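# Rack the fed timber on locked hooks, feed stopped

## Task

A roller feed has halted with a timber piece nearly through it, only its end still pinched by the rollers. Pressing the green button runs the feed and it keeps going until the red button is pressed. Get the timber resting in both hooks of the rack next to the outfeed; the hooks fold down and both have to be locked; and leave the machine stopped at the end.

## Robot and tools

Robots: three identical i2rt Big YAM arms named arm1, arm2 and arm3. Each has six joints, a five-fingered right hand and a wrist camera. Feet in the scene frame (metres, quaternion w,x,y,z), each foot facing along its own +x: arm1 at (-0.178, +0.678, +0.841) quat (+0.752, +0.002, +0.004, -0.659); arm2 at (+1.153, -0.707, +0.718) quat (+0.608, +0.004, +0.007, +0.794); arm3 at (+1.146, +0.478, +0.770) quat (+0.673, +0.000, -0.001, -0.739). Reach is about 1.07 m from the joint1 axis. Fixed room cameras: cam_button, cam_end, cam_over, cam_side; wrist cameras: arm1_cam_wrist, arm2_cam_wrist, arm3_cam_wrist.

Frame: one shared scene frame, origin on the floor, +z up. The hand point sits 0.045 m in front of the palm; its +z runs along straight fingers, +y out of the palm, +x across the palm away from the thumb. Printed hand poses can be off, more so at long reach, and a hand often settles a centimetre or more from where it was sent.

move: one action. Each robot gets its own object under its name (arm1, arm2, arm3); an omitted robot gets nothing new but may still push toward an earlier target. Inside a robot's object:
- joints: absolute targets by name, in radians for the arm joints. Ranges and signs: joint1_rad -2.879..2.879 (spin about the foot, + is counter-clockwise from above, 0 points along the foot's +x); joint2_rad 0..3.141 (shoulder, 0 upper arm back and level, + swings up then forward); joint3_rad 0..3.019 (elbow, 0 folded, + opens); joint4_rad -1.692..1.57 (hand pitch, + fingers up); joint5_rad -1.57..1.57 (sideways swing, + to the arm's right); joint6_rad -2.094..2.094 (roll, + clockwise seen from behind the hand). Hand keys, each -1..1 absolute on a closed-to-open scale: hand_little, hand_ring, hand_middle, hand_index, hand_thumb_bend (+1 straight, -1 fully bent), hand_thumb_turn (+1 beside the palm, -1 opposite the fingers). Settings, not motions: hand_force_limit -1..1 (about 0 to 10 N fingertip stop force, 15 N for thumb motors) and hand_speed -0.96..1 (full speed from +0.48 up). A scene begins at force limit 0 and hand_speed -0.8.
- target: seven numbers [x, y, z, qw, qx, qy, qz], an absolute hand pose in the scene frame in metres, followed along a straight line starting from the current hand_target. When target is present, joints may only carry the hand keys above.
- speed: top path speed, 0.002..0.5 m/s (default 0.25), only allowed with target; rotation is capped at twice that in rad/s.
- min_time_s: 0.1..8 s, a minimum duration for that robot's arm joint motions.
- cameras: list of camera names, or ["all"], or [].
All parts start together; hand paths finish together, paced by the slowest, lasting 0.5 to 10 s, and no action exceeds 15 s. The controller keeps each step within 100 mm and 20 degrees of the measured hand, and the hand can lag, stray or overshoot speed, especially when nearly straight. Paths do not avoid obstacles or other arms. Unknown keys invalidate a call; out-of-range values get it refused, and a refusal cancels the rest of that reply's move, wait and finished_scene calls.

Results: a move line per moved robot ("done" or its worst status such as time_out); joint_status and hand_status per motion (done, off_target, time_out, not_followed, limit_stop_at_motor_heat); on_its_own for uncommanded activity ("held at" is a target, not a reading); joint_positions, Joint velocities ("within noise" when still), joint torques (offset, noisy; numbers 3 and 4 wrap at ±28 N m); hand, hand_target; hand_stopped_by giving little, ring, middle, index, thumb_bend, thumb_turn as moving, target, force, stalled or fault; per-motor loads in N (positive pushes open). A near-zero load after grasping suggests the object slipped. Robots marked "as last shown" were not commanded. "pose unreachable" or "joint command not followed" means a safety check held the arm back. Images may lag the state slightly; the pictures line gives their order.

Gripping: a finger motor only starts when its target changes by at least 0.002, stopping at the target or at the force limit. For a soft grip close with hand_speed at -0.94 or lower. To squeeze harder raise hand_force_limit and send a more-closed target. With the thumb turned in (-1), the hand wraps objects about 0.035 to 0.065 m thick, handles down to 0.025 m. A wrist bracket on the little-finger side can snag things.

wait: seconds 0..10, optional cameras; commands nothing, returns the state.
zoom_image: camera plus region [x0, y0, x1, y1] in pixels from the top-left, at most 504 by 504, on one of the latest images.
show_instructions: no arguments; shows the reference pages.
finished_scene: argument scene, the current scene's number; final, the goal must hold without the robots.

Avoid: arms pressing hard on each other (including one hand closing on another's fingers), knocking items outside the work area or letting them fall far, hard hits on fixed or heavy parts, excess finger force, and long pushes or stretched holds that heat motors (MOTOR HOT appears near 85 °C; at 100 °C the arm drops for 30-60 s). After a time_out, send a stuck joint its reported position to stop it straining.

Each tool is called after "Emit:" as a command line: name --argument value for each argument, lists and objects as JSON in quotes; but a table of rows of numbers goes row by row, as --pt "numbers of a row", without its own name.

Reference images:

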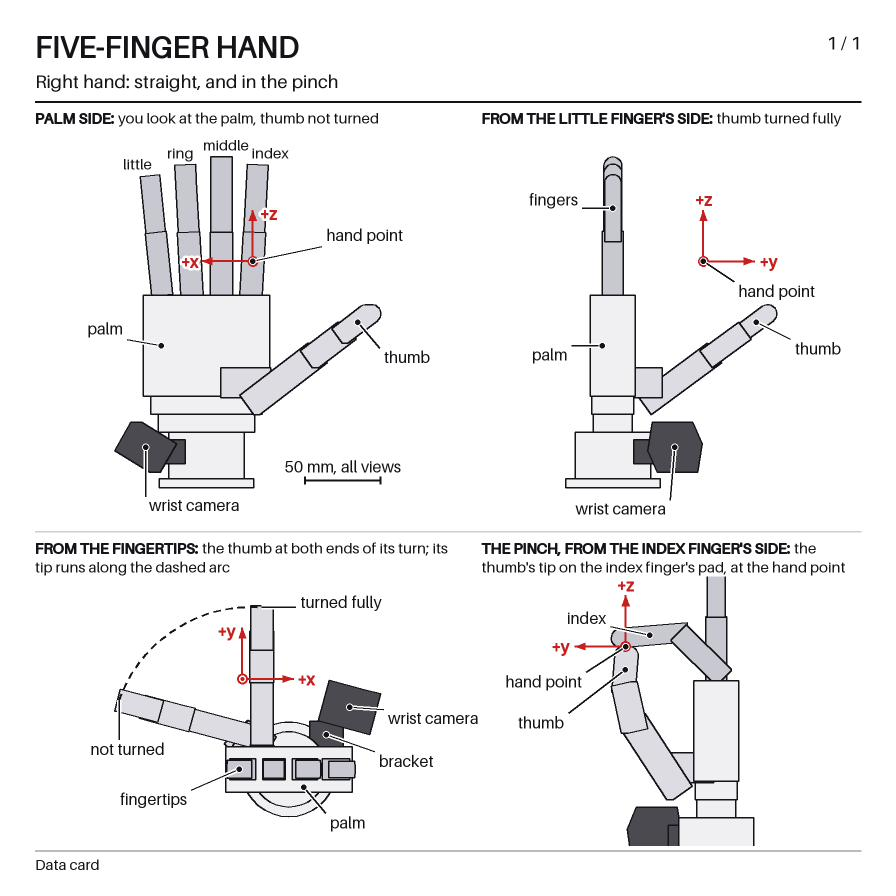

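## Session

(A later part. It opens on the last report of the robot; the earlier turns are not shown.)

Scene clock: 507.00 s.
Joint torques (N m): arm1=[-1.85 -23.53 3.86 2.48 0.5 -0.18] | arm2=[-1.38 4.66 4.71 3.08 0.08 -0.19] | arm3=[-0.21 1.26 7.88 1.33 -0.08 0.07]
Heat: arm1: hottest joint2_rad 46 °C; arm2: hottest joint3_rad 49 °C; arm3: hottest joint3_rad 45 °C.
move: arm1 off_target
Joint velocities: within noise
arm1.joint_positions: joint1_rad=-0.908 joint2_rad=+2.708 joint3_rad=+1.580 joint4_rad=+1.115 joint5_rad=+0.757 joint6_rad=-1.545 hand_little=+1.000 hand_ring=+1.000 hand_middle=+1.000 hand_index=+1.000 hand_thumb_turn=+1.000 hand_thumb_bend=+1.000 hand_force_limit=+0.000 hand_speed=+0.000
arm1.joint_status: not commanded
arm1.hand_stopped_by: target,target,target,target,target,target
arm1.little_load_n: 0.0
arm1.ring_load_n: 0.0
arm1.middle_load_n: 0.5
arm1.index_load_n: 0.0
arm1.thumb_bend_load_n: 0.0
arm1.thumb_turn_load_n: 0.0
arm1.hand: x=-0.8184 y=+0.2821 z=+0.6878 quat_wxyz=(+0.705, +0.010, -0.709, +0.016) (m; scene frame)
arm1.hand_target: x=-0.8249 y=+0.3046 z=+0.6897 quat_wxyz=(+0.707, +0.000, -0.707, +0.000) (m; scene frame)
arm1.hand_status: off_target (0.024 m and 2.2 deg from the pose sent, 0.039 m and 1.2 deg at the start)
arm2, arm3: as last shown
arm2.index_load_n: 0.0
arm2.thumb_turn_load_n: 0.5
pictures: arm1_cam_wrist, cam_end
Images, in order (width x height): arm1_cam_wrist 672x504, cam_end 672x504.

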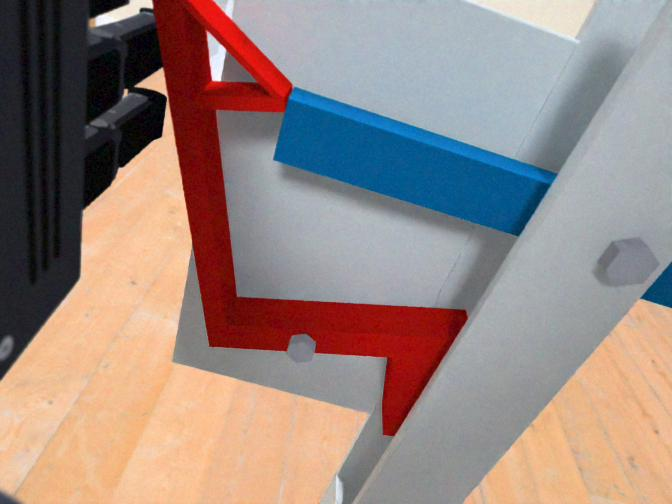

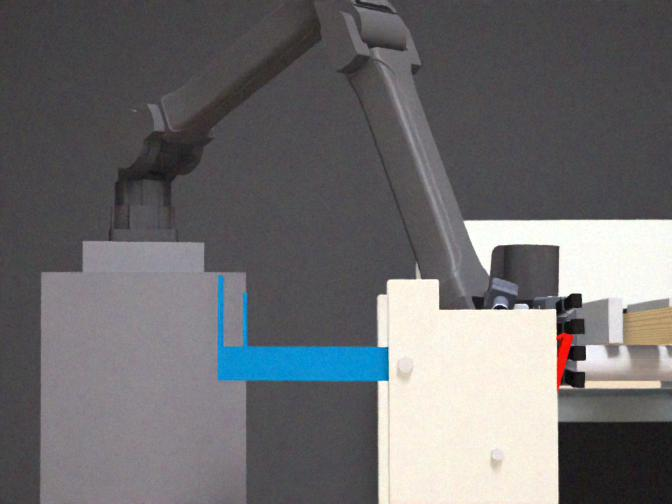

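Emit:
zoom_image --camera "arm1_cam_wrist" --region '[150, 0, 350, 170]'

Scaled by 2.520 from the camera's 672x504 image, which has a finer 960x720 frame.

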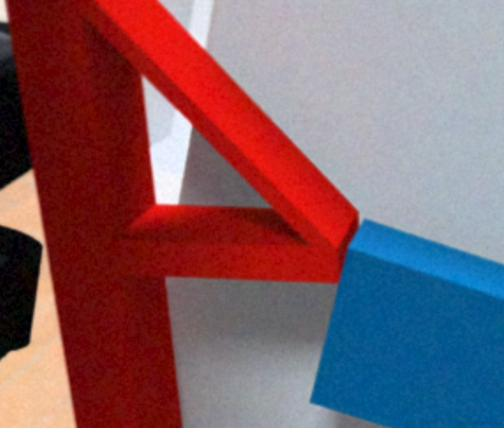

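Emit:
move --arm1 '{"target": [-0.80, 0.18, 0.72, 0.7071, 0.0, -0.7071, 0.0], "speed": 0.15}'

Emit:
move --arm1 '{"target": [-0.62, 0.16, 0.95, 0.7071, 0.0, -0.7071, 0.0], "speed": 0.3}'

Emit:
move --arm1 '{"target": [-0.30, 0.16, 0.90, 0.7071, 0.0, -0.7071, 0.0], "speed": 0.3}' --cameras '["arm1_cam_wrist", "cam_over", "cam_end", "cam_side"]'

Scene clock: 567.10 s.
Joint torques (N m): arm1=[-0.5 -22.42 10.03 1.35 0.12 -0.17] | arm2=[-1.38 4.72 4.71 3.1 0.08 -0.19] | arm3=[-0.38 1.96 7.91 1.32 -0.1 0.05]
Heat: arm1: hottest joint2_rad 46 °C; arm2: hottest joint3_rad 46 °C; arm3: hottest joint3_rad 45 °C.
move: arm1 off_target
Joint velocities: within noise
arm1.joint_positions: joint1_rad=-0.775 joint2_rad=+2.709 joint3_rad=+1.783 joint4_rad=+0.920 joint5_rad=+0.916 joint6_rad=-1.545 hand_little=+1.000 hand_ring=+1.000 hand_middle=+1.000 hand_index=+1.000 hand_thumb_turn=+1.000 hand_thumb_bend=+1.000 hand_force_limit=+0.000 hand_speed=+0.000
arm1.joint_status: not commanded
arm1.hand_stopped_by: target,target,target,target,target,target
arm1.little_load_n: 0.0
arm1.ring_load_n: 0.0
arm1.middle_load_n: 0.0
arm1.index_load_n: 0.0
arm1.thumb_bend_load_n: 0.0
arm1.thumb_turn_load_n: 0.0
arm1.hand: x=-0.7932 y=+0.1793 z=+0.7283 quat_wxyz=(+0.707, -0.002, -0.707, +0.008) (m; scene frame)
arm1.hand_target: x=-0.7995 y=+0.1803 z=+0.7201 quat_wxyz=(+0.707, +0.000, -0.707, +0.000) (m; scene frame)
arm1.hand_status: off_target (0.011 m and 1.0 deg from the pose sent, 0.109 m and 2.2 deg at the start)
arm2.joint_positions: joint1_rad=+0.115 joint2_rad=+0.794 joint3_rad=+2.188 joint4_rad=-1.519 joint5_rad=+0.044 joint6_rad=-1.215 hand_little=+1.000 hand_ring=+1.000 hand_middle=+1.000 hand_index=+1.000 hand_thumb_turn=+1.000 hand_thumb_bend=+1.000 hand_force_limit=+0.000 hand_speed=-0.800
arm2.joint_status: not commanded
arm2.hand_stopped_by: target,target,target,target,target,target
arm2.little_load_n: 0.0
arm2.ring_load_n: 0.0
arm2.middle_load_n: 0.0
arm2.index_load_n: 0.0
arm2.thumb_bend_load_n: 0.0
arm2.thumb_turn_load_n: 0.0
arm2.hand: x=+1.1667 y=-0.5609 z=+1.4582 quat_wxyz=(-0.600, +0.539, +0.523, +0.277) (m; scene frame)
arm2.hand_target: x=+1.1691 y=-0.5596 z=+1.4669 quat_wxyz=(-0.605, +0.534, +0.515, +0.289) (m; scene frame)
arm2.hand_status: not commanded
arm3: as last shown
pictures: none

Scene clock: 568.83 s.
Joint torques (N m): arm1=[-0.56 -21.3 6.72 1.09 0.11 -0.1] | arm2=[-1.38 4.66 4.71 3.1 0.08 -0.19] | arm3=[-0.21 1.67 7.87 1.18 -0.1 0.01]
Heat: arm1: hottest joint2_rad 46 °C; arm2: hottest joint3_rad 46 °C; arm3: hottest joint3_rad 45 °C.
move: arm1 done
Joint velocities: within noise
arm1.joint_positions: joint1_rad=-0.531 joint2_rad=+2.145 joint3_rad=+1.369 joint4_rad=+0.781 joint5_rad=+1.164 joint6_rad=-1.547 hand_little=+1.000 hand_ring=+1.000 hand_middle=+1.000 hand_index=+1.000 hand_thumb_turn=+1.000 hand_thumb_bend=+1.000 hand_force_limit=+0.000 hand_speed=+0.000
arm1.joint_status: not commanded
arm1.hand_stopped_by: target,target,target,target,target,target
arm1.little_load_n: 0.0
arm1.ring_load_n: 0.0
arm1.middle_load_n: 0.0
arm1.index_load_n: 0.0
arm1.thumb_bend_load_n: 0.0
arm1.thumb_turn_load_n: 0.0
arm1.hand: x=-0.6192 y=+0.1545 z=+0.9505 quat_wxyz=(+0.709, -0.005, -0.705, +0.010) (m; scene frame)
arm1.hand_target: x=-0.6201 y=+0.1600 z=+0.9500 quat_wxyz=(+0.707, +0.000, -0.707, +0.000) (m; scene frame)
arm1.hand_status: done (0.006 m and 1.3 deg from the pose sent, 0.282 m and 1.0 deg at the start)
arm2, arm3: as last shown
pictures: none

Scene clock: 570.90 s.
Joint torques (N m): arm1=[-0.62 -19.84 4.88 1.62 0.19 0.06] | arm2=[-1.44 4.72 4.71 3.1 0.08 -0.19] | arm3=[-0.56 1.73 8.03 1.22 -0.09 0.04]
Heat: arm1: hottest joint2_rad 46 °C; arm2: hottest joint3_rad 46 °C; arm3: hottest joint3_rad 45 °C.
move: arm1 off_target
Joint velocities: within noise
arm1.joint_positions: joint1_rad=+0.016 joint2_rad=+2.136 joint3_rad=+1.129 joint4_rad=+0.910 joint5_rad=+1.584 joint6_rad=-1.504 hand_little=+1.000 hand_ring=+1.000 hand_middle=+1.000 hand_index=+1.000 hand_thumb_turn=+1.000 hand_thumb_bend=+1.000 hand_force_limit=+0.000 hand_speed=+0.000
arm1.joint_status: not commanded
arm1.hand_stopped_by: target,target,target,target,target,target
arm1.little_load_n: 0.0
arm1.ring_load_n: 0.0
arm1.middle_load_n: 0.0
arm1.index_load_n: 0.0
arm1.thumb_bend_load_n: 0.0
arm1.thumb_turn_load_n: 0.0
arm1.hand: x=-0.2974 y=+0.1584 z=+0.8924 quat_wxyz=(+0.708, +0.061, -0.703, +0.034) (m; scene frame)
arm1.hand_target: x=-0.3007 y=+0.1598 z=+0.9000 quat_wxyz=(+0.707, +0.045, -0.705, +0.044) (m; scene frame)
arm1.hand_status: off_target (0.008 m and 8.0 deg from the pose sent, 0.323 m and 1.3 deg at the start; a joint's target at an end of its range on 35 of 62 steps)
arm2, arm3: as last shown
pictures: arm1_cam_wrist, cam_end, cam_over, cam_side
Images, in order (width x height): arm1_cam_wrist 672x504, cam_end 672x504, cam_over 672x504, cam_side 672x504.

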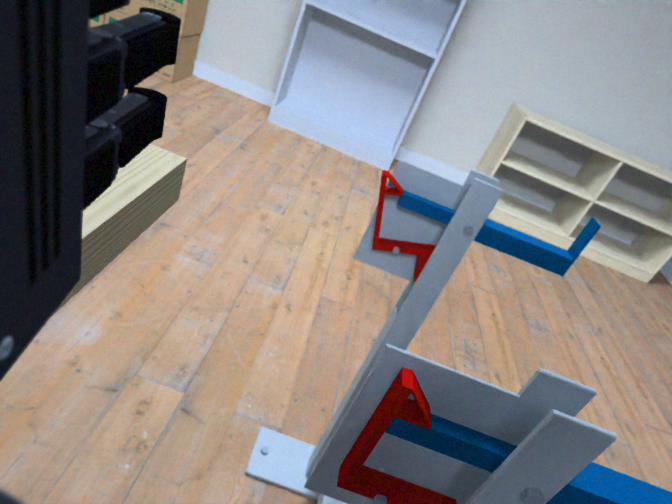

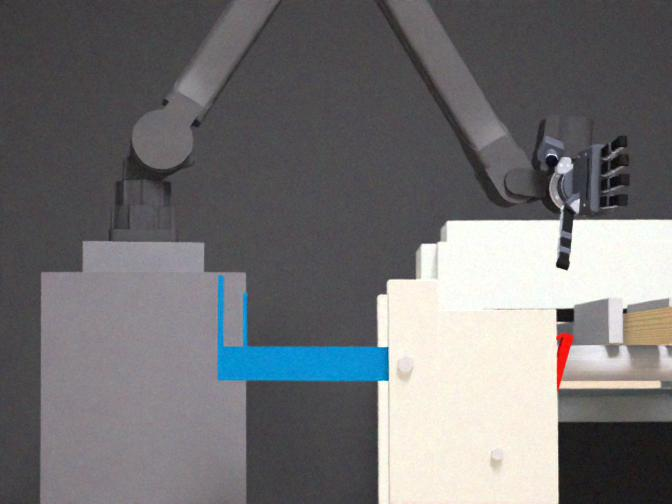

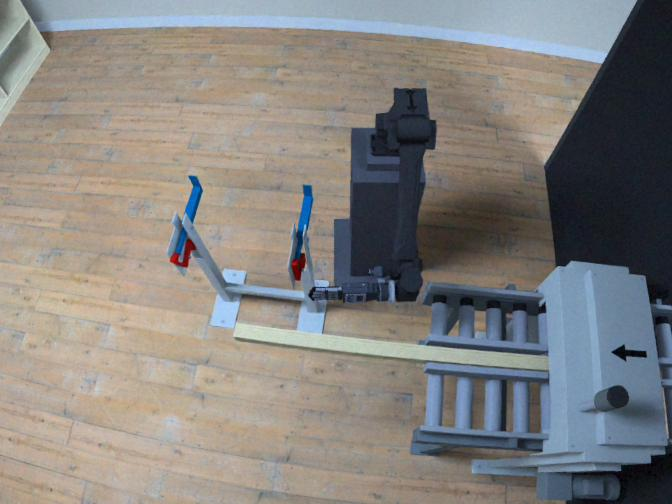

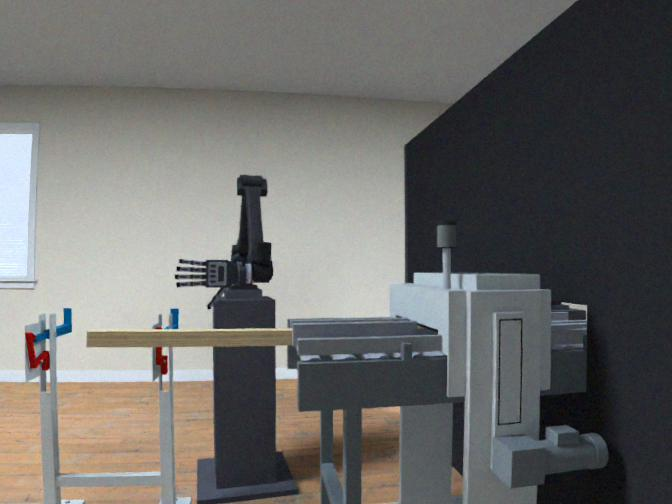

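Emit:
zoom_image --camera "arm1_cam_wrist" --region '[320, 330, 620, 504]'

Emit:
zoom_image --camera "arm1_cam_wrist" --region '[350, 150, 620, 300]'

Scaled by 1.680 from the camera's 672x504 image, which has a finer 960x720 frame.

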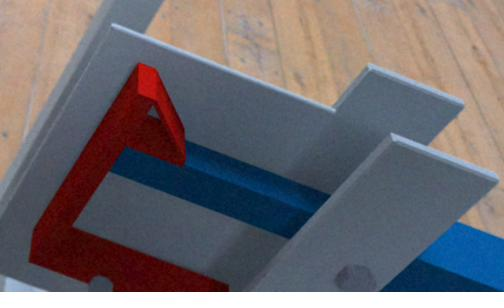

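Scaled by 1.867 from the camera's 672x504 image, which has a finer 960x720 frame.

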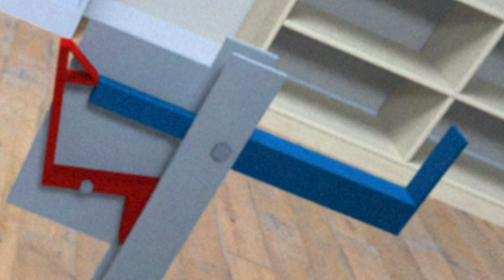

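Emit:
zoom_image --camera "cam_side" --region '[10, 295, 100, 395]'

Emit:
zoom_image --camera "cam_side" --region '[130, 295, 220, 395]'

Emit:
zoom_image --camera "cam_end" --region '[210, 265, 400, 395]'

Scaled by 5.040 from the camera's 672x504 image, which has a finer 960x720 frame.

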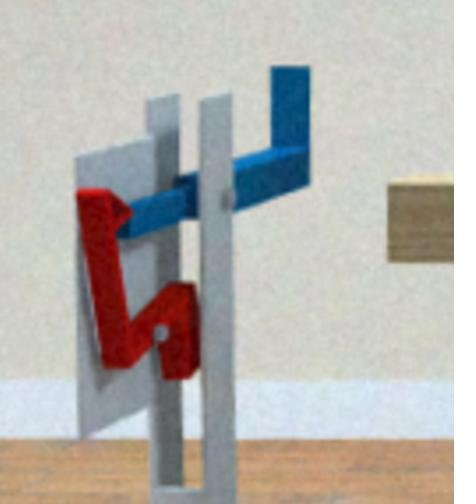

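Scaled by 5.040 from the camera's 672x504 image, which has a finer 960x720 frame.

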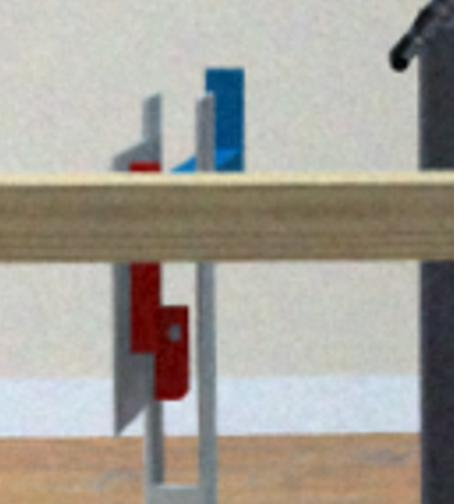

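Scaled by 2.653 from the camera's 672x504 image, which has a finer 960x720 frame.

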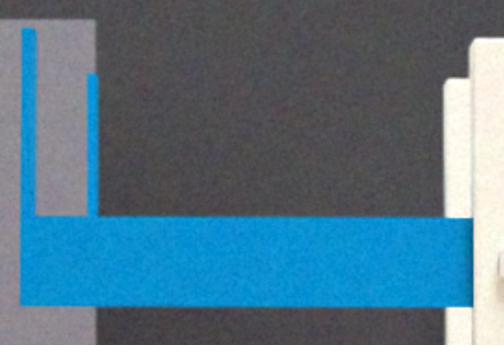

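Emit:
move --arm1 '{"target": [-0.31, 0.20, 0.76, 0.6964, 0.1228, -0.6964, 0.1228], "speed": 0.2}' --cameras '["arm1_cam_wrist", "cam_over"]'

Scene clock: 626.77 s.
Joint torques (N m): arm1=[0.62 -15.21 2.85 1.88 -0.06 -0.16] | arm2=[-1.32 4.72 4.7 3.1 0.08 -0.19] | arm3=[-0.79 1.2 7.9 1.36 -0.08 0]
Heat: arm1: hottest joint2_rad 43 °C; arm2: hottest joint3_rad 45 °C; arm3: hottest joint3_rad 46 °C.
move: arm1 done
Joint velocities: within noise
arm1.joint_positions: joint1_rad=+0.016 joint2_rad=+2.390 joint3_rad=+0.965 joint4_rad=+1.412 joint5_rad=+1.377 joint6_rad=-1.539 hand_little=+1.000 hand_ring=+1.000 hand_middle=+1.000 hand_index=+1.000 hand_thumb_turn=+1.000 hand_thumb_bend=+1.000 hand_force_limit=+0.000 hand_speed=+0.000
arm1.joint_status: not commanded
arm1.hand_stopped_by: target,target,target,target,target,target
arm1.little_load_n: 0.0
arm1.ring_load_n: 0.0
arm1.middle_load_n: 0.0
arm1.index_load_n: 0.0
arm1.thumb_bend_load_n: 0.0
arm1.thumb_turn_load_n: 0.0
arm1.hand: x=-0.3125 y=+0.2005 z=+0.7658 quat_wxyz=(+0.696, +0.116, -0.698, +0.124) (m; scene frame)
arm1.hand_target: x=-0.3101 y=+0.2002 z=+0.7601 quat_wxyz=(+0.696, +0.123, -0.697, +0.123) (m; scene frame)
arm1.hand_status: done (0.006 m and 0.8 deg from the pose sent, 0.139 m and 12.5 deg at the start)
arm2: as last shown
arm3.joint_positions: joint1_rad=-0.896 joint2_rad=+0.624 joint3_rad=+1.386 joint4_rad=-1.619 joint5_rad=-0.132 joint6_rad=-1.261 hand_little=+1.000 hand_ring=+1.000 hand_middle=+1.000 hand_index=+1.000 hand_thumb_turn=+1.000 hand_thumb_bend=+1.000 hand_force_limit=+0.000 hand_speed=-0.800
arm3.joint_status: not commanded
arm3.hand_stopped_by: target,target,target,target,target,target
arm3.little_load_n: 0.0
arm3.ring_load_n: -0.5
arm3.middle_load_n: 0.0
arm3.index_load_n: 0.0
arm3.thumb_bend_load_n: 0.0
arm3.thumb_turn_load_n: 0.0
arm3.hand: x=+0.9884 y=+0.4023 z=+1.2034 quat_wxyz=(+0.288, +0.149, -0.923, +0.207) (m; scene frame)
arm3.hand_target: x=+0.9887 y=+0.4025 z=+1.2111 quat_wxyz=(+0.296, +0.149, -0.919, +0.211) (m; scene frame)
arm3.hand_status: not commanded
pictures: arm1_cam_wrist, cam_over
Images, in order (width x height): arm1_cam_wrist 672x504, cam_over 672x504.

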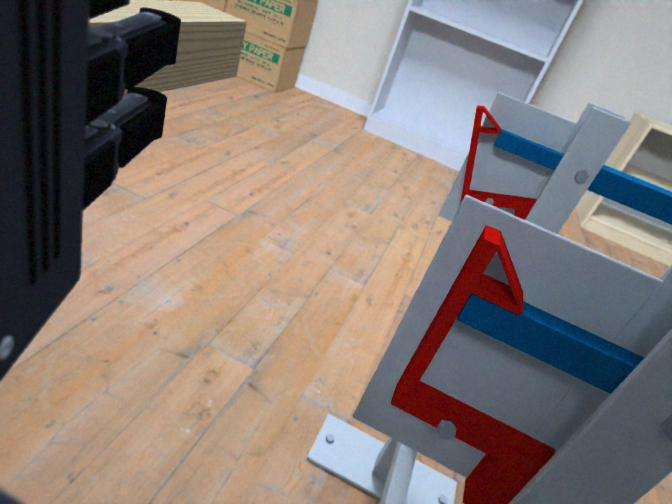

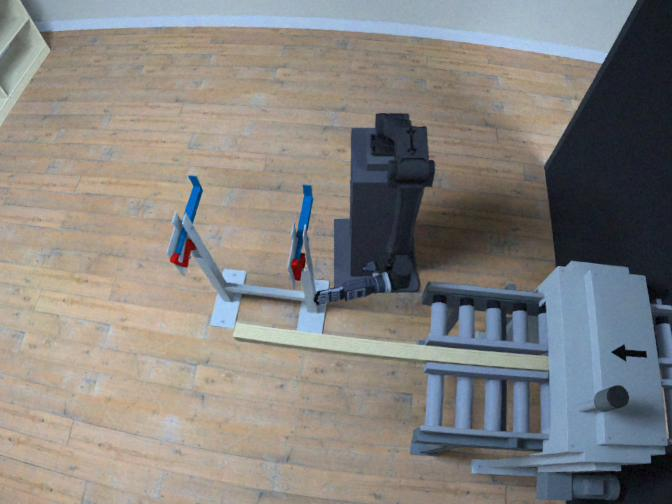

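Emit:
zoom_image --camera "arm1_cam_wrist" --region '[350, 190, 650, 480]'

Emit:
zoom_image --camera "arm1_cam_wrist" --region '[430, 90, 672, 230]'

Scaled by 1.680 from the camera's 672x504 image, which has a finer 960x720 frame.

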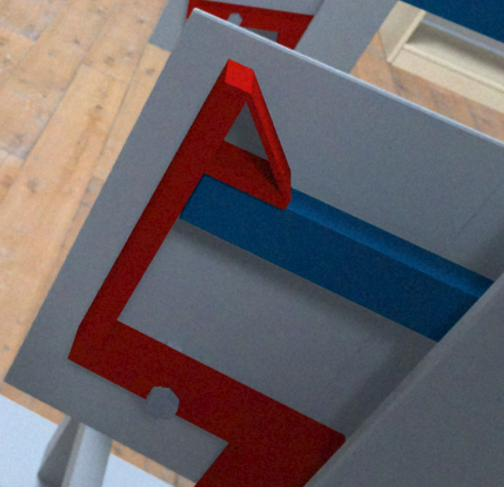

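Scaled by 2.083 from the camera's 672x504 image, which has a finer 960x720 frame.

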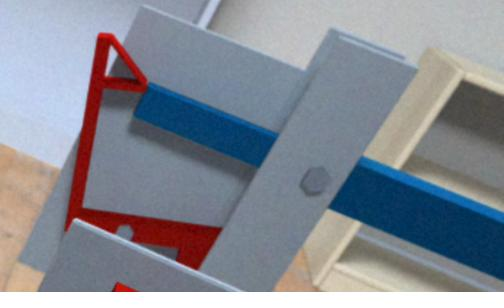

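Emit:
move --arm1 '{"target": [-0.35, 0.20, 0.98, 0.6964, 0.1228, -0.6964, 0.1228], "speed": 0.3, "joints": {"hand_thumb_turn": -1}}'

Emit:
move --arm1 '{"target": [-0.70, 0.60, 0.95, 0.3536, -0.3536, -0.6124, 0.6124], "speed": 0.3}'

Emit:
move --arm1 '{"target": [-0.883, 0.66, 0.57, 0.3536, -0.3536, -0.6124, 0.6124], "speed": 0.3}'

Emit:
move --arm1 '{"target": [-0.888, 0.475, 0.565, 0.3536, -0.3536, -0.6124, 0.6124], "speed": 0.25}'

Emit:
move --arm1 '{"target": [-0.888, 0.475, 0.66, 0.3536, -0.3536, -0.6124, 0.6124], "speed": 0.08}' --cameras '["cam_end", "cam_side"]'

Scene clock: 683.40 s.
Joint torques (N m): arm1=[0.03 -14.33 5.67 0.88 -0.07 0.13] | arm2=[-1.38 4.66 4.71 3.1 0.08 -0.19] | arm3=[-0.15 1.2 7.91 1.13 -0.07 0.06]
Heat: arm1: hottest joint2_rad 41 °C; arm2: hottest joint3_rad 45 °C; arm3: hottest joint3_rad 46 °C.
move: arm1 done
Joint velocities: within noise
arm1.joint_positions: joint1_rad=-0.059 joint2_rad=+1.795 joint3_rad=+0.851 joint4_rad=+0.961 joint5_rad=+1.291 joint6_rad=-1.578 hand_little=+1.000 hand_ring=+1.000 hand_middle=+1.000 hand_index=+1.000 hand_thumb_turn=-1.000 hand_thumb_bend=+1.000 hand_force_limit=+0.000 hand_speed=+0.000
arm1.joint_status: all done
arm1.hand_stopped_by: target,target,target,target,target,target
arm1.little_load_n: 0.0
arm1.ring_load_n: 0.0
arm1.middle_load_n: 0.0
arm1.index_load_n: 0.0
arm1.thumb_bend_load_n: 0.0
arm1.thumb_turn_load_n: 0.5
arm1.hand: x=-0.3476 y=+0.1973 z=+0.9838 quat_wxyz=(+0.698, +0.123, -0.694, +0.124) (m; scene frame)
arm1.hand_target: x=-0.3500 y=+0.2001 z=+0.9800 quat_wxyz=(+0.697, +0.123, -0.696, +0.123) (m; scene frame)
arm1.hand_status: done (0.005 m and 0.3 deg from the pose sent, 0.217 m and 0.8 deg at the start)
arm2, arm3: as last shown
arm3.ring_load_n: 0.0
pictures: none

Scene clock: 686.97 s.
Joint torques (N m): arm1=[-0.21 -9.17 8.83 2.41 -0.08 0.16] | arm2=[-1.38 4.72 4.7 3.1 0.08 -0.19] | arm3=[-0.79 1.49 8.01 1.31 -0.11 0.05]
Heat: arm1: hottest joint2_rad 41 °C; arm2: hottest joint3_rad 45 °C; arm3: hottest joint3_rad 46 °C.
move: arm1 off_target
Joint velocities: within noise
arm1.joint_positions: joint1_rad=-1.829 joint2_rad=+1.623 joint3_rad=+0.533 joint4_rad=+1.054 joint5_rad=-0.647 joint6_rad=-0.007 hand_little=+1.000 hand_ring=+1.000 hand_middle=+1.000 hand_index=+1.000 hand_thumb_turn=-1.000 hand_thumb_bend=+1.000 hand_force_limit=+0.000 hand_speed=+0.000
arm1.joint_status: not commanded
arm1.hand_stopped_by: target,target,target,target,target,target
arm1.little_load_n: 0.0
arm1.ring_load_n: 0.0
arm1.middle_load_n: 0.0
arm1.index_load_n: 0.0
arm1.thumb_bend_load_n: 0.0
arm1.thumb_turn_load_n: 0.0
arm1.hand: x=-0.6865 y=+0.6009 z=+0.9402 quat_wxyz=(+0.347, -0.362, -0.619, +0.604) (m; scene frame)
arm1.hand_target: x=-0.6994 y=+0.6001 z=+0.9502 quat_wxyz=(+0.354, -0.353, -0.613, +0.612) (m; scene frame)
arm1.hand_status: off_target (0.017 m and 1.8 deg from the pose sent, 0.536 m and 90.4 deg at the start)
arm2, arm3: as last shown
arm3.ring_load_n: -0.5
pictures: none

Scene clock: 689.23 s.
Joint torques (N m): arm1=[-0.15 -20.48 5.49 1.51 -0.07 0.15] | arm2=[-1.38 4.72 4.71 3.1 0.08 -0.19] | arm3=[-0.26 1.61 7.82 1.31 -0.04 0.08]
Heat: arm1: hottest joint2_rad 41 °C; arm2: hottest joint3_rad 45 °C; arm3: hottest joint3_rad 46 °C.
move: arm1 done
Joint velocities: within noise
arm1.joint_positions: joint1_rad=-1.878 joint2_rad=+2.875 joint3_rad=+1.504 joint4_rad=+1.365 joint5_rad=-0.707 joint6_rad=-0.006 hand_little=+1.000 hand_ring=+1.000 hand_middle=+1.000 hand_index=+1.000 hand_thumb_turn=-1.000 hand_thumb_bend=+1.000 hand_force_limit=+0.000 hand_speed=+0.000
arm1.joint_status: not commanded
arm1.hand_stopped_by: target,target,target,target,target,target
arm1.little_load_n: 0.0
arm1.ring_load_n: 0.0
arm1.middle_load_n: 0.0
arm1.index_load_n: 0.0
arm1.thumb_bend_load_n: 0.0
arm1.thumb_turn_load_n: 0.0
arm1.hand: x=-0.8771 y=+0.6538 z=+0.5714 quat_wxyz=(+0.354, -0.349, -0.617, +0.610) (m; scene frame)
arm1.hand_target: x=-0.8828 y=+0.6600 z=+0.5702 quat_wxyz=(+0.354, -0.354, -0.612, +0.612) (m; scene frame)
arm1.hand_status: done (0.009 m and 0.8 deg from the pose sent, 0.423 m and 1.8 deg at the start)
arm2, arm3: as last shown
arm2.thumb_bend_load_n: 0.5
arm3.ring_load_n: 0.0
arm3.thumb_bend_load_n: -0.5
pictures: none

Scene clock: 690.73 s.
Joint torques (N m): arm1=[-0.62 -19.78 5.96 1.52 0.09 0.14] | arm2=[-1.38 4.72 4.71 3.1 0.08 -0.19] | arm3=[-1.03 1.32 7.86 1.35 -0.03 0.06]
Heat: arm1: hottest joint2_rad 41 °C; arm2: hottest joint3_rad 45 °C; arm3: hottest joint3_rad 46 °C.
move: arm1 off_target
Joint velocities: within noise
arm1.joint_positions: joint1_rad=-1.547 joint2_rad=+2.875 joint3_rad=+1.515 joint4_rad=+1.365 joint5_rad=-0.379 joint6_rad=-0.005 hand_little=+1.000 hand_ring=+1.000 hand_middle=+1.000 hand_index=+1.000 hand_thumb_turn=-1.000 hand_thumb_bend=+1.000 hand_force_limit=+0.000 hand_speed=+0.000
arm1.joint_status: not commanded
arm1.hand_stopped_by: target,target,target,target,target,target
arm1.little_load_n: 0.0
arm1.ring_load_n: 0.0
arm1.middle_load_n: 0.0
arm1.index_load_n: 0.0
arm1.thumb_bend_load_n: 0.0
arm1.thumb_turn_load_n: 0.0
arm1.hand: x=-0.8836 y=+0.4698 z=+0.5733 quat_wxyz=(+0.356, -0.345, -0.616, +0.612) (m; scene frame)
arm1.hand_target: x=-0.8876 y=+0.4752 z=+0.5653 quat_wxyz=(+0.354, -0.354, -0.612, +0.612) (m; scene frame)
arm1.hand_status: off_target (0.011 m and 1.1 deg from the pose sent, 0.179 m and 0.8 deg at the start)
arm2, arm3: as last shown
arm2.thumb_bend_load_n: 0.0
arm3.thumb_bend_load_n: 0.0
pictures: none

Scene clock: 692.43 s.
Joint torques (N m): arm1=[-0.91 -26.11 3.3 2.28 -0.03 0.15] | arm2=[-1.38 4.66 4.71 3.11 0.08 -0.19] | arm3=[-0.5 1.03 7.86 1.33 -0.07 0.04]
Heat: arm1: hottest joint2_rad 41 °C; arm2: hottest joint3_rad 45 °C; arm3: hottest joint3_rad 46 °C.
move: arm1 off_target
Joint velocities: within noise
arm1.joint_positions: joint1_rad=-1.548 joint2_rad=+2.721 joint3_rad=+1.353 joint4_rad=+1.298 joint5_rad=-0.379 joint6_rad=-0.005 hand_little=+1.000 hand_ring=+1.000 hand_middle=+1.000 hand_index=+1.000 hand_thumb_turn=-1.000 hand_thumb_bend=+1.000 hand_force_limit=+0.000 hand_speed=+0.000
arm1.joint_status: not commanded
arm1.hand_stopped_by: target,target,target,target,target,target
arm1.little_load_n: 0.0
arm1.ring_load_n: 0.0
arm1.middle_load_n: 0.0
arm1.index_load_n: -0.5
arm1.thumb_bend_load_n: 0.0
arm1.thumb_turn_load_n: 0.0
arm1.hand: x=-0.8662 y=+0.4726 z=+0.6134 quat_wxyz=(+0.335, -0.366, -0.632, +0.596) (m; scene frame)
arm1.hand_target: x=-0.8877 y=+0.4748 z=+0.6587 quat_wxyz=(+0.354, -0.353, -0.613, +0.612) (m; scene frame)
arm1.hand_status: off_target (0.051 m and 3.9 deg from the pose sent, 0.087 m and 1.1 deg at the start)
arm2.joint_positions: joint1_rad=+0.115 joint2_rad=+0.794 joint3_rad=+2.188 joint4_rad=-1.519 joint5_rad=+0.044 joint6_rad=-1.215 hand_little=+1.000 hand_ring=+1.000 hand_middle=+1.000 hand_index=+1.000 hand_thumb_turn=+1.000 hand_thumb_bend=+1.000 hand_force_limit=+0.000 hand_speed=-0.800
arm2.joint_status: not commanded
arm2.hand_stopped_by: target,target,target,target,target,target
arm2.little_load_n: 0.0
arm2.ring_load_n: 0.0
arm2.middle_load_n: 0.0
arm2.index_load_n: 0.0
arm2.thumb_bend_load_n: 0.0
arm2.thumb_turn_load_n: 0.0
arm2.hand: x=+1.1667 y=-0.5609 z=+1.4582 quat_wxyz=(-0.600, +0.539, +0.523, +0.277) (m; scene frame)
arm2.hand_target: x=+1.1691 y=-0.5596 z=+1.4669 quat_wxyz=(-0.605, +0.534, +0.515, +0.289) (m; scene frame)
arm2.hand_status: not commanded
arm3: as last shown
pictures: cam_end, cam_side
Images, in order (width x height): cam_end 672x504, cam_side 672x504.

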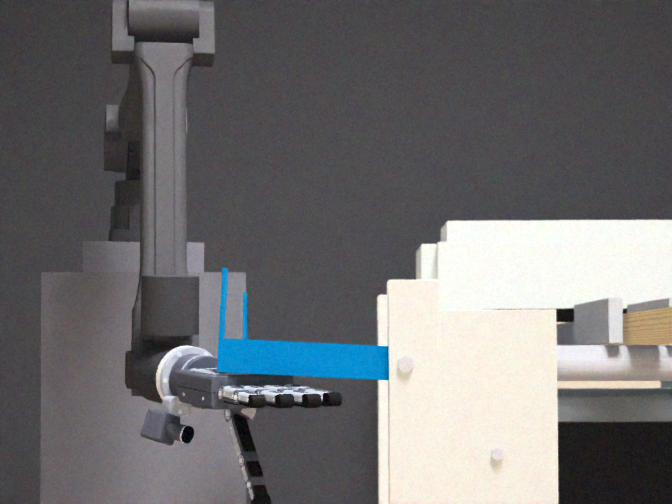

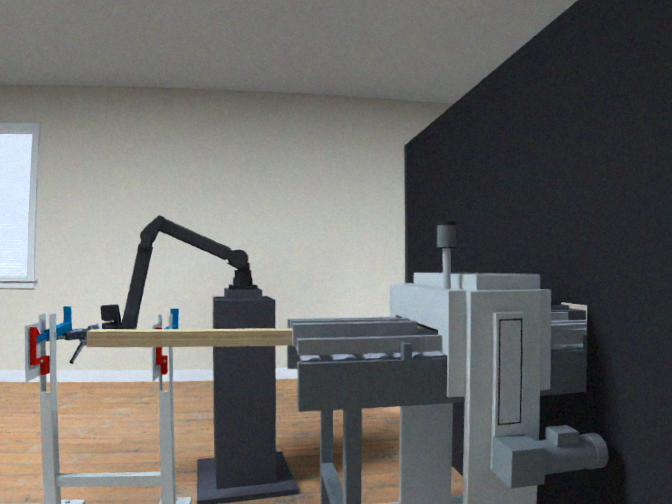

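Emit:
move --arm1 '{"target": [-0.888, 0.475, 0.565, 0.3536, -0.3536, -0.6124, 0.6124], "speed": 0.1}' --cameras '["cam_end", "cam_side"]'

Emit:
zoom_image --camera "cam_side" --region '[10, 295, 100, 395]'

Scene clock: 697.37 s.
Joint torques (N m): arm1=[-0.5 -20.01 5.97 2.54 0.04 0.13] | arm2=[-1.44 4.72 4.71 3.1 0.08 -0.19] | arm3=[-0.44 1.38 7.77 1.31 -0.08 0.03]
Heat: arm1: hottest joint2_rad 41 °C; arm2: hottest joint3_rad 45 °C; arm3: hottest joint3_rad 46 °C.
move: arm1 done
Joint velocities: within noise
arm1.joint_positions: joint1_rad=-1.548 joint2_rad=+2.879 joint3_rad=+1.515 joint4_rad=+1.337 joint5_rad=-0.379 joint6_rad=-0.005 hand_little=+1.000 hand_ring=+1.000 hand_middle=+1.000 hand_index=+1.000 hand_thumb_turn=-1.000 hand_thumb_bend=+1.000 hand_force_limit=+0.000 hand_speed=+0.000
arm1.joint_status: not commanded
arm1.hand_stopped_by: target,target,target,target,target,target
arm1.little_load_n: 0.0
arm1.ring_load_n: 0.0
arm1.middle_load_n: 0.0
arm1.index_load_n: 0.0
arm1.thumb_bend_load_n: 0.0
arm1.thumb_turn_load_n: 0.0
arm1.hand: x=-0.8806 y=+0.4710 z=+0.5637 quat_wxyz=(+0.347, -0.354, -0.623, +0.605) (m; scene frame)
arm1.hand_target: x=-0.8878 y=+0.4751 z=+0.5653 quat_wxyz=(+0.354, -0.353, -0.613, +0.612) (m; scene frame)
arm1.hand_status: done (0.009 m and 1.6 deg from the pose sent, 0.053 m and 3.8 deg at the start)
arm2, arm3: as last shown
pictures: cam_end, cam_side
Images, in order (width x height): cam_end 672x504, cam_side 672x504.

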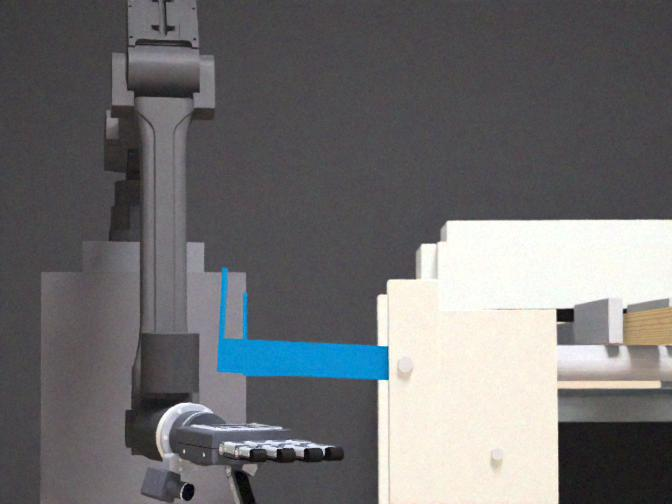

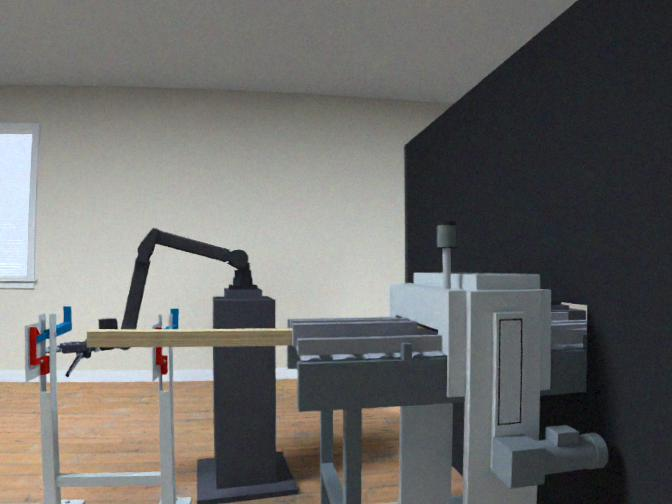

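Scaled by 5.040 from the camera's 672x504 image, which has a finer 960x720 frame.

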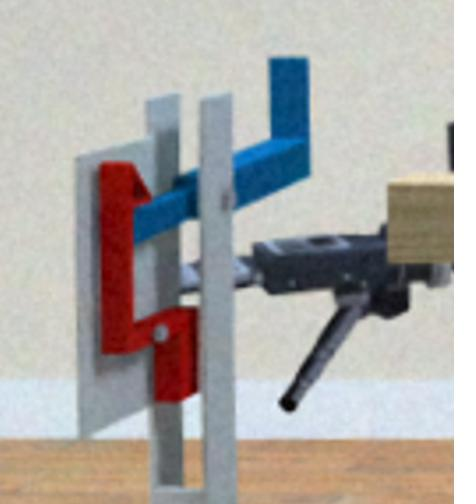

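Emit:
move --arm1 '{"target": [-0.883, 0.66, 0.58, 0.3536, -0.3536, -0.6124, 0.6124], "speed": 0.3}'

Emit:
move --arm1 '{"target": [-0.70, 0.60, 0.98, 0.3536, -0.3536, -0.6124, 0.6124], "speed": 0.3}'

Emit:
move --arm1 '{"target": [-0.30, 0.05, 1.02, 0.0, 0.0551, 0.9985, 0.0], "speed": 0.3}' --cameras '["arm1_cam_wrist", "cam_over", "cam_side"]'

Scene clock: 793.97 s.
Joint torques (N m): arm1=[0.21 -23 2.61 1.69 -0.06 0.15] | arm2=[-1.38 4.66 4.71 3.1 0.08 -0.19] | arm3=[-0.44 1.38 7.94 1.42 -0.11 0.04]
Heat: arm1: hottest joint2_rad 42 °C; arm2: hottest joint3_rad 44 °C; arm3: hottest joint3_rad 46 °C.
move: arm1 off_target
Joint velocities: within noise
arm1.joint_positions: joint1_rad=-1.891 joint2_rad=+2.879 joint3_rad=+1.515 joint4_rad=+1.356 joint5_rad=-0.707 joint6_rad=-0.005 hand_little=+1.000 hand_ring=+1.000 hand_middle=+1.000 hand_index=+1.000 hand_thumb_turn=-1.000 hand_thumb_bend=+1.000 hand_force_limit=+0.000 hand_speed=+0.000
arm1.joint_status: not commanded
arm1.hand_stopped_by: target,target,target,target,target,target
arm1.little_load_n: 0.0
arm1.ring_load_n: 0.0
arm1.middle_load_n: 0.0
arm1.index_load_n: 0.0
arm1.thumb_bend_load_n: 0.0
arm1.thumb_turn_load_n: 0.0
arm1.hand: x=-0.8800 y=+0.6630 z=+0.5702 quat_wxyz=(+0.356, -0.354, -0.615, +0.608) (m; scene frame)
arm1.hand_target: x=-0.8832 y=+0.6600 z=+0.5800 quat_wxyz=(+0.354, -0.353, -0.612, +0.612) (m; scene frame)
arm1.hand_status: off_target (0.011 m and 0.7 deg from the pose sent, 0.190 m and 1.6 deg at the start)
arm2, arm3: as last shown
arm3.thumb_bend_load_n: -0.5
pictures: none

Scene clock: 796.20 s.
Joint torques (N m): arm1=[0.5 -9.23 6.05 1.43 0.14 0.09] | arm2=[-1.44 4.72 4.71 3.1 0.08 -0.19] | arm3=[-0.21 1.55 8.01 1.31 -0.09 0.05]
Heat: arm1: hottest joint2_rad 42 °C; arm2: hottest joint3_rad 44 °C; arm3: hottest joint3_rad 46 °C.
move: arm1 off_target
Joint velocities: within noise
arm1.joint_positions: joint1_rad=-1.836 joint2_rad=+1.529 joint3_rad=+0.592 joint4_rad=+0.971 joint5_rad=-0.651 joint6_rad=+0.002 hand_little=+1.000 hand_ring=+1.000 hand_middle=+1.000 hand_index=+1.000 hand_thumb_turn=-1.000 hand_thumb_bend=+1.000 hand_force_limit=+0.000 hand_speed=+0.000
arm1.joint_status: not commanded
arm1.hand_stopped_by: target,target,target,target,target,target
arm1.little_load_n: 0.0
arm1.ring_load_n: 0.0
arm1.middle_load_n: 0.0
arm1.index_load_n: -0.5
arm1.thumb_bend_load_n: 0.0
arm1.thumb_turn_load_n: 0.0
arm1.hand: x=-0.7040 y=+0.6052 z=+0.9924 quat_wxyz=(+0.368, -0.343, -0.608, +0.614) (m; scene frame)
arm1.hand_target: x=-0.6998 y=+0.6001 z=+0.9802 quat_wxyz=(+0.354, -0.354, -0.612, +0.612) (m; scene frame)
arm1.hand_status: off_target (0.014 m and 2.1 deg from the pose sent, 0.452 m and 0.7 deg at the start)
arm2: as last shown
arm3.joint_positions: joint1_rad=-0.896 joint2_rad=+0.624 joint3_rad=+1.386 joint4_rad=-1.619 joint5_rad=-0.132 joint6_rad=-1.261 hand_little=+1.000 hand_ring=+1.000 hand_middle=+1.000 hand_index=+1.000 hand_thumb_turn=+1.000 hand_thumb_bend=+1.000 hand_force_limit=+0.000 hand_speed=-0.800
arm3.joint_status: not commanded
arm3.hand_stopped_by: target,target,target,target,target,target
arm3.little_load_n: 0.0
arm3.ring_load_n: 0.0
arm3.middle_load_n: 0.0
arm3.index_load_n: 0.0
arm3.thumb_bend_load_n: 0.0
arm3.thumb_turn_load_n: 0.0
arm3.hand: x=+0.9884 y=+0.4023 z=+1.2034 quat_wxyz=(+0.288, +0.149, -0.923, +0.207) (m; scene frame)
arm3.hand_target: x=+0.9887 y=+0.4025 z=+1.2111 quat_wxyz=(+0.296, +0.149, -0.919, +0.211) (m; scene frame)
arm3.hand_status: not commanded
pictures: none

Scene clock: 800.00 s.
Joint torques (N m): arm1=[-0.32 -22.95 14.01 0.08 -0.02 0.2] | arm2=[-1.44 4.66 4.72 3.1 0.08 -0.19] | arm3=[-0.62 1.85 7.8 1.18 -0.11 0.04]
Heat: arm1: hottest joint2_rad 42 °C; arm2: hottest joint3_rad 44 °C; arm3: hottest joint3_rad 46 °C.
move: arm1 off_target
Joint velocities: within noise
arm1.joint_positions: joint1_rad=-0.354 joint2_rad=+2.227 joint3_rad=+2.362 joint4_rad=-1.686 joint5_rad=-0.006 joint6_rad=-0.133 hand_little=+1.000 hand_ring=+1.000 hand_middle=+1.000 hand_index=+1.000 hand_thumb_turn=-1.000 hand_thumb_bend=+1.000 hand_force_limit=+0.000 hand_speed=+0.000
arm1.joint_status: not commanded
arm1.hand_stopped_by: target,target,target,target,target,target
arm1.little_load_n: 0.0
arm1.ring_load_n: 0.0
arm1.middle_load_n: 0.0
arm1.index_load_n: 0.0
arm1.thumb_bend_load_n: 0.0
arm1.thumb_turn_load_n: 0.0
arm1.hand: x=-0.2940 y=+0.0608 z=+1.0073 quat_wxyz=(+0.001, -0.045, -0.999, +0.006) (m; scene frame)
arm1.hand_target: x=-0.2997 y=+0.0512 z=+1.0198 quat_wxyz=(+0.003, -0.056, -0.998, +0.025) (m; scene frame)
arm1.hand_status: off_target (0.018 m and 1.3 deg from the pose sent, 0.687 m and 102.5 deg at the start; a joint's target at an end of its range on 23 of 114 steps)
arm2, arm3: as last shown
arm3.ring_load_n: -0.5
pictures: arm1_cam_wrist, cam_over, cam_side
Images, in order (width x height): arm1_cam_wrist 672x504, cam_over 672x504, cam_side 672x504.

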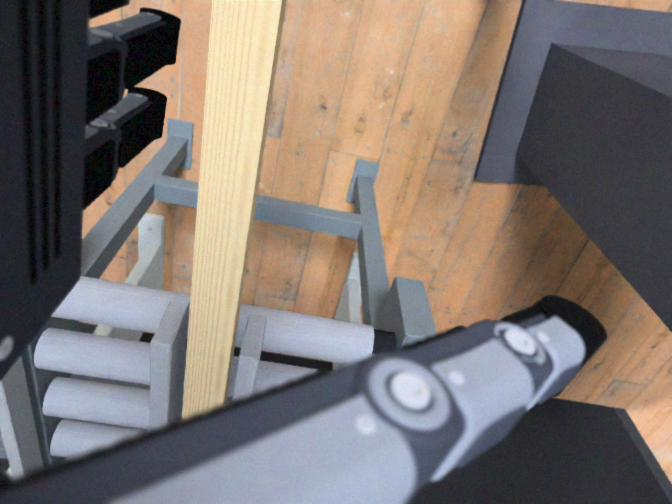

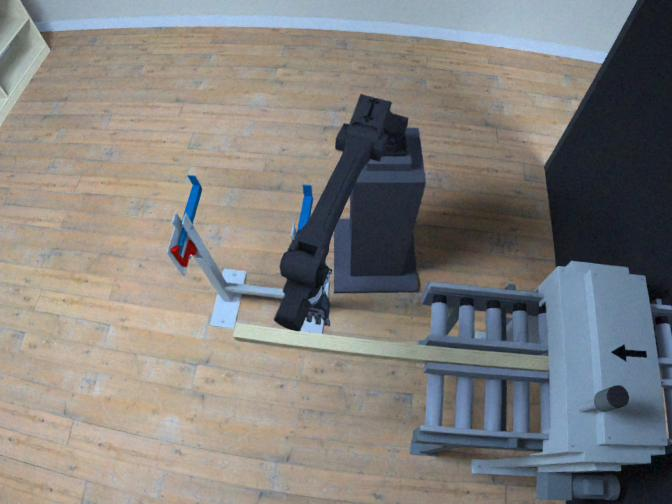

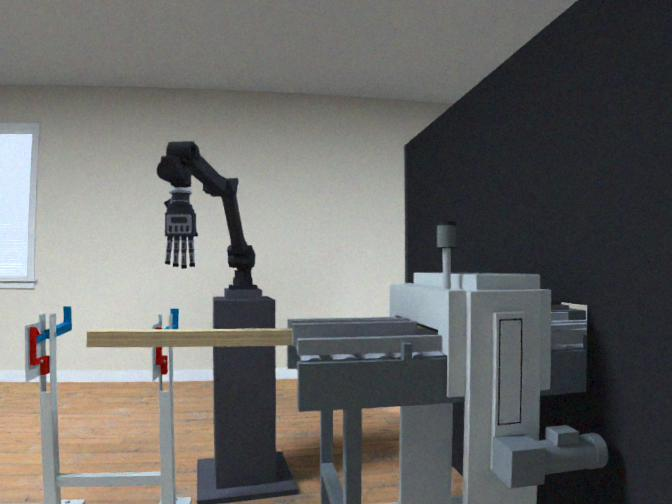

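Emit:
zoom_image --camera "arm1_cam_wrist" --region '[130, 0, 430, 430]'

Scaled by 1.172 from the camera's 672x504 image, which has a finer 960x720 frame.

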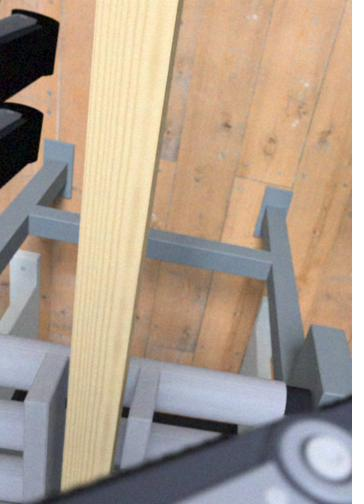

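Emit:
move --arm1 '{"target": [-0.25, -0.010, 0.91, 0.0, 0.0296, 0.9996, 0.0], "speed": 0.2}' --cameras '["arm1_cam_wrist", "cam_end"]'

Emit:
zoom_image --camera "arm1_cam_wrist" --region '[80, 0, 400, 430]'

Scene clock: 820.40 s.
Joint torques (N m): arm1=[0.03 -25.41 13.71 -0.02 0.07 0.17] | arm2=[-1.44 4.66 4.72 3.1 0.08 -0.19] | arm3=[-0.21 1.44 7.84 1.2 -0.07 0.04]
Heat: arm1: hottest joint2_rad 46 °C; arm2: hottest joint3_rad 44 °C; arm3: hottest joint3_rad 46 °C.
move: arm1 off_target
Joint velocities: within noise
arm1.joint_positions: joint1_rad=-0.267 joint2_rad=+2.519 joint3_rad=+2.615 joint4_rad=-1.686 joint5_rad=-0.006 joint6_rad=-0.097 hand_little=+1.000 hand_ring=+1.000 hand_middle=+1.000 hand_index=+1.000 hand_thumb_turn=-1.000 hand_thumb_bend=+1.000 hand_force_limit=+0.000 hand_speed=+0.000
arm1.joint_status: not commanded
arm1.hand_stopped_by: target,target,target,target,target,target
arm1.little_load_n: 0.0
arm1.ring_load_n: 0.0
arm1.middle_load_n: 0.0
arm1.index_load_n: 0.0
arm1.thumb_bend_load_n: 0.0
arm1.thumb_turn_load_n: 0.0
arm1.hand: x=-0.2455 y=-0.0005 z=+0.9021 quat_wxyz=(-0.002, -0.020, -1.000, -0.013) (m; scene frame)
arm1.hand_target: x=-0.2498 y=-0.0093 z=+0.9100 quat_wxyz=(+0.000, -0.030, -1.000, +0.002) (m; scene frame)
arm1.hand_status: off_target (0.013 m and 1.9 deg from the pose sent, 0.128 m and 1.9 deg at the start; a joint's target at an end of its range on 14 of 48 steps)
arm2, arm3: as last shown
arm3.ring_load_n: 0.0
pictures: arm1_cam_wrist, cam_end
Images, in order (width x height): arm1_cam_wrist 672x504, cam_end 672x504.

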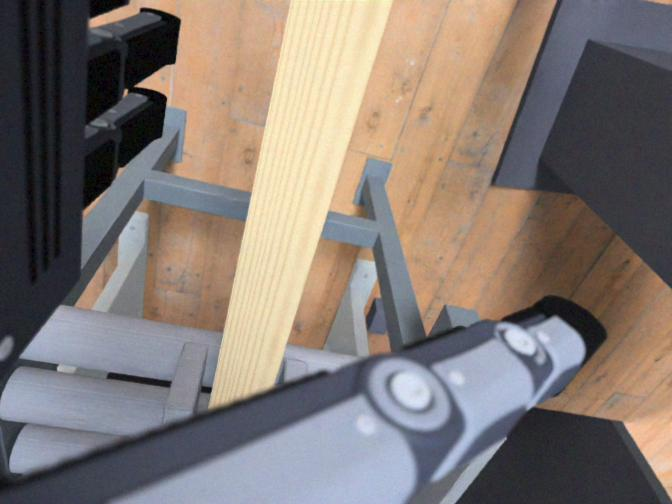

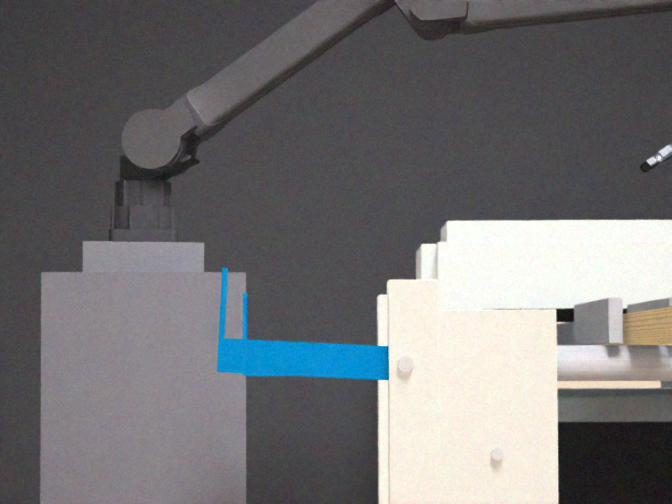

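Scaled by 1.172 from the camera's 672x504 image, which has a finer 960x720 frame.

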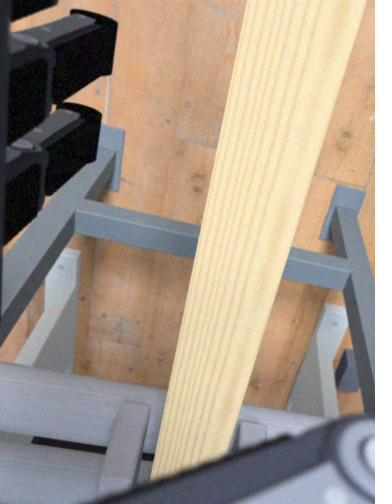

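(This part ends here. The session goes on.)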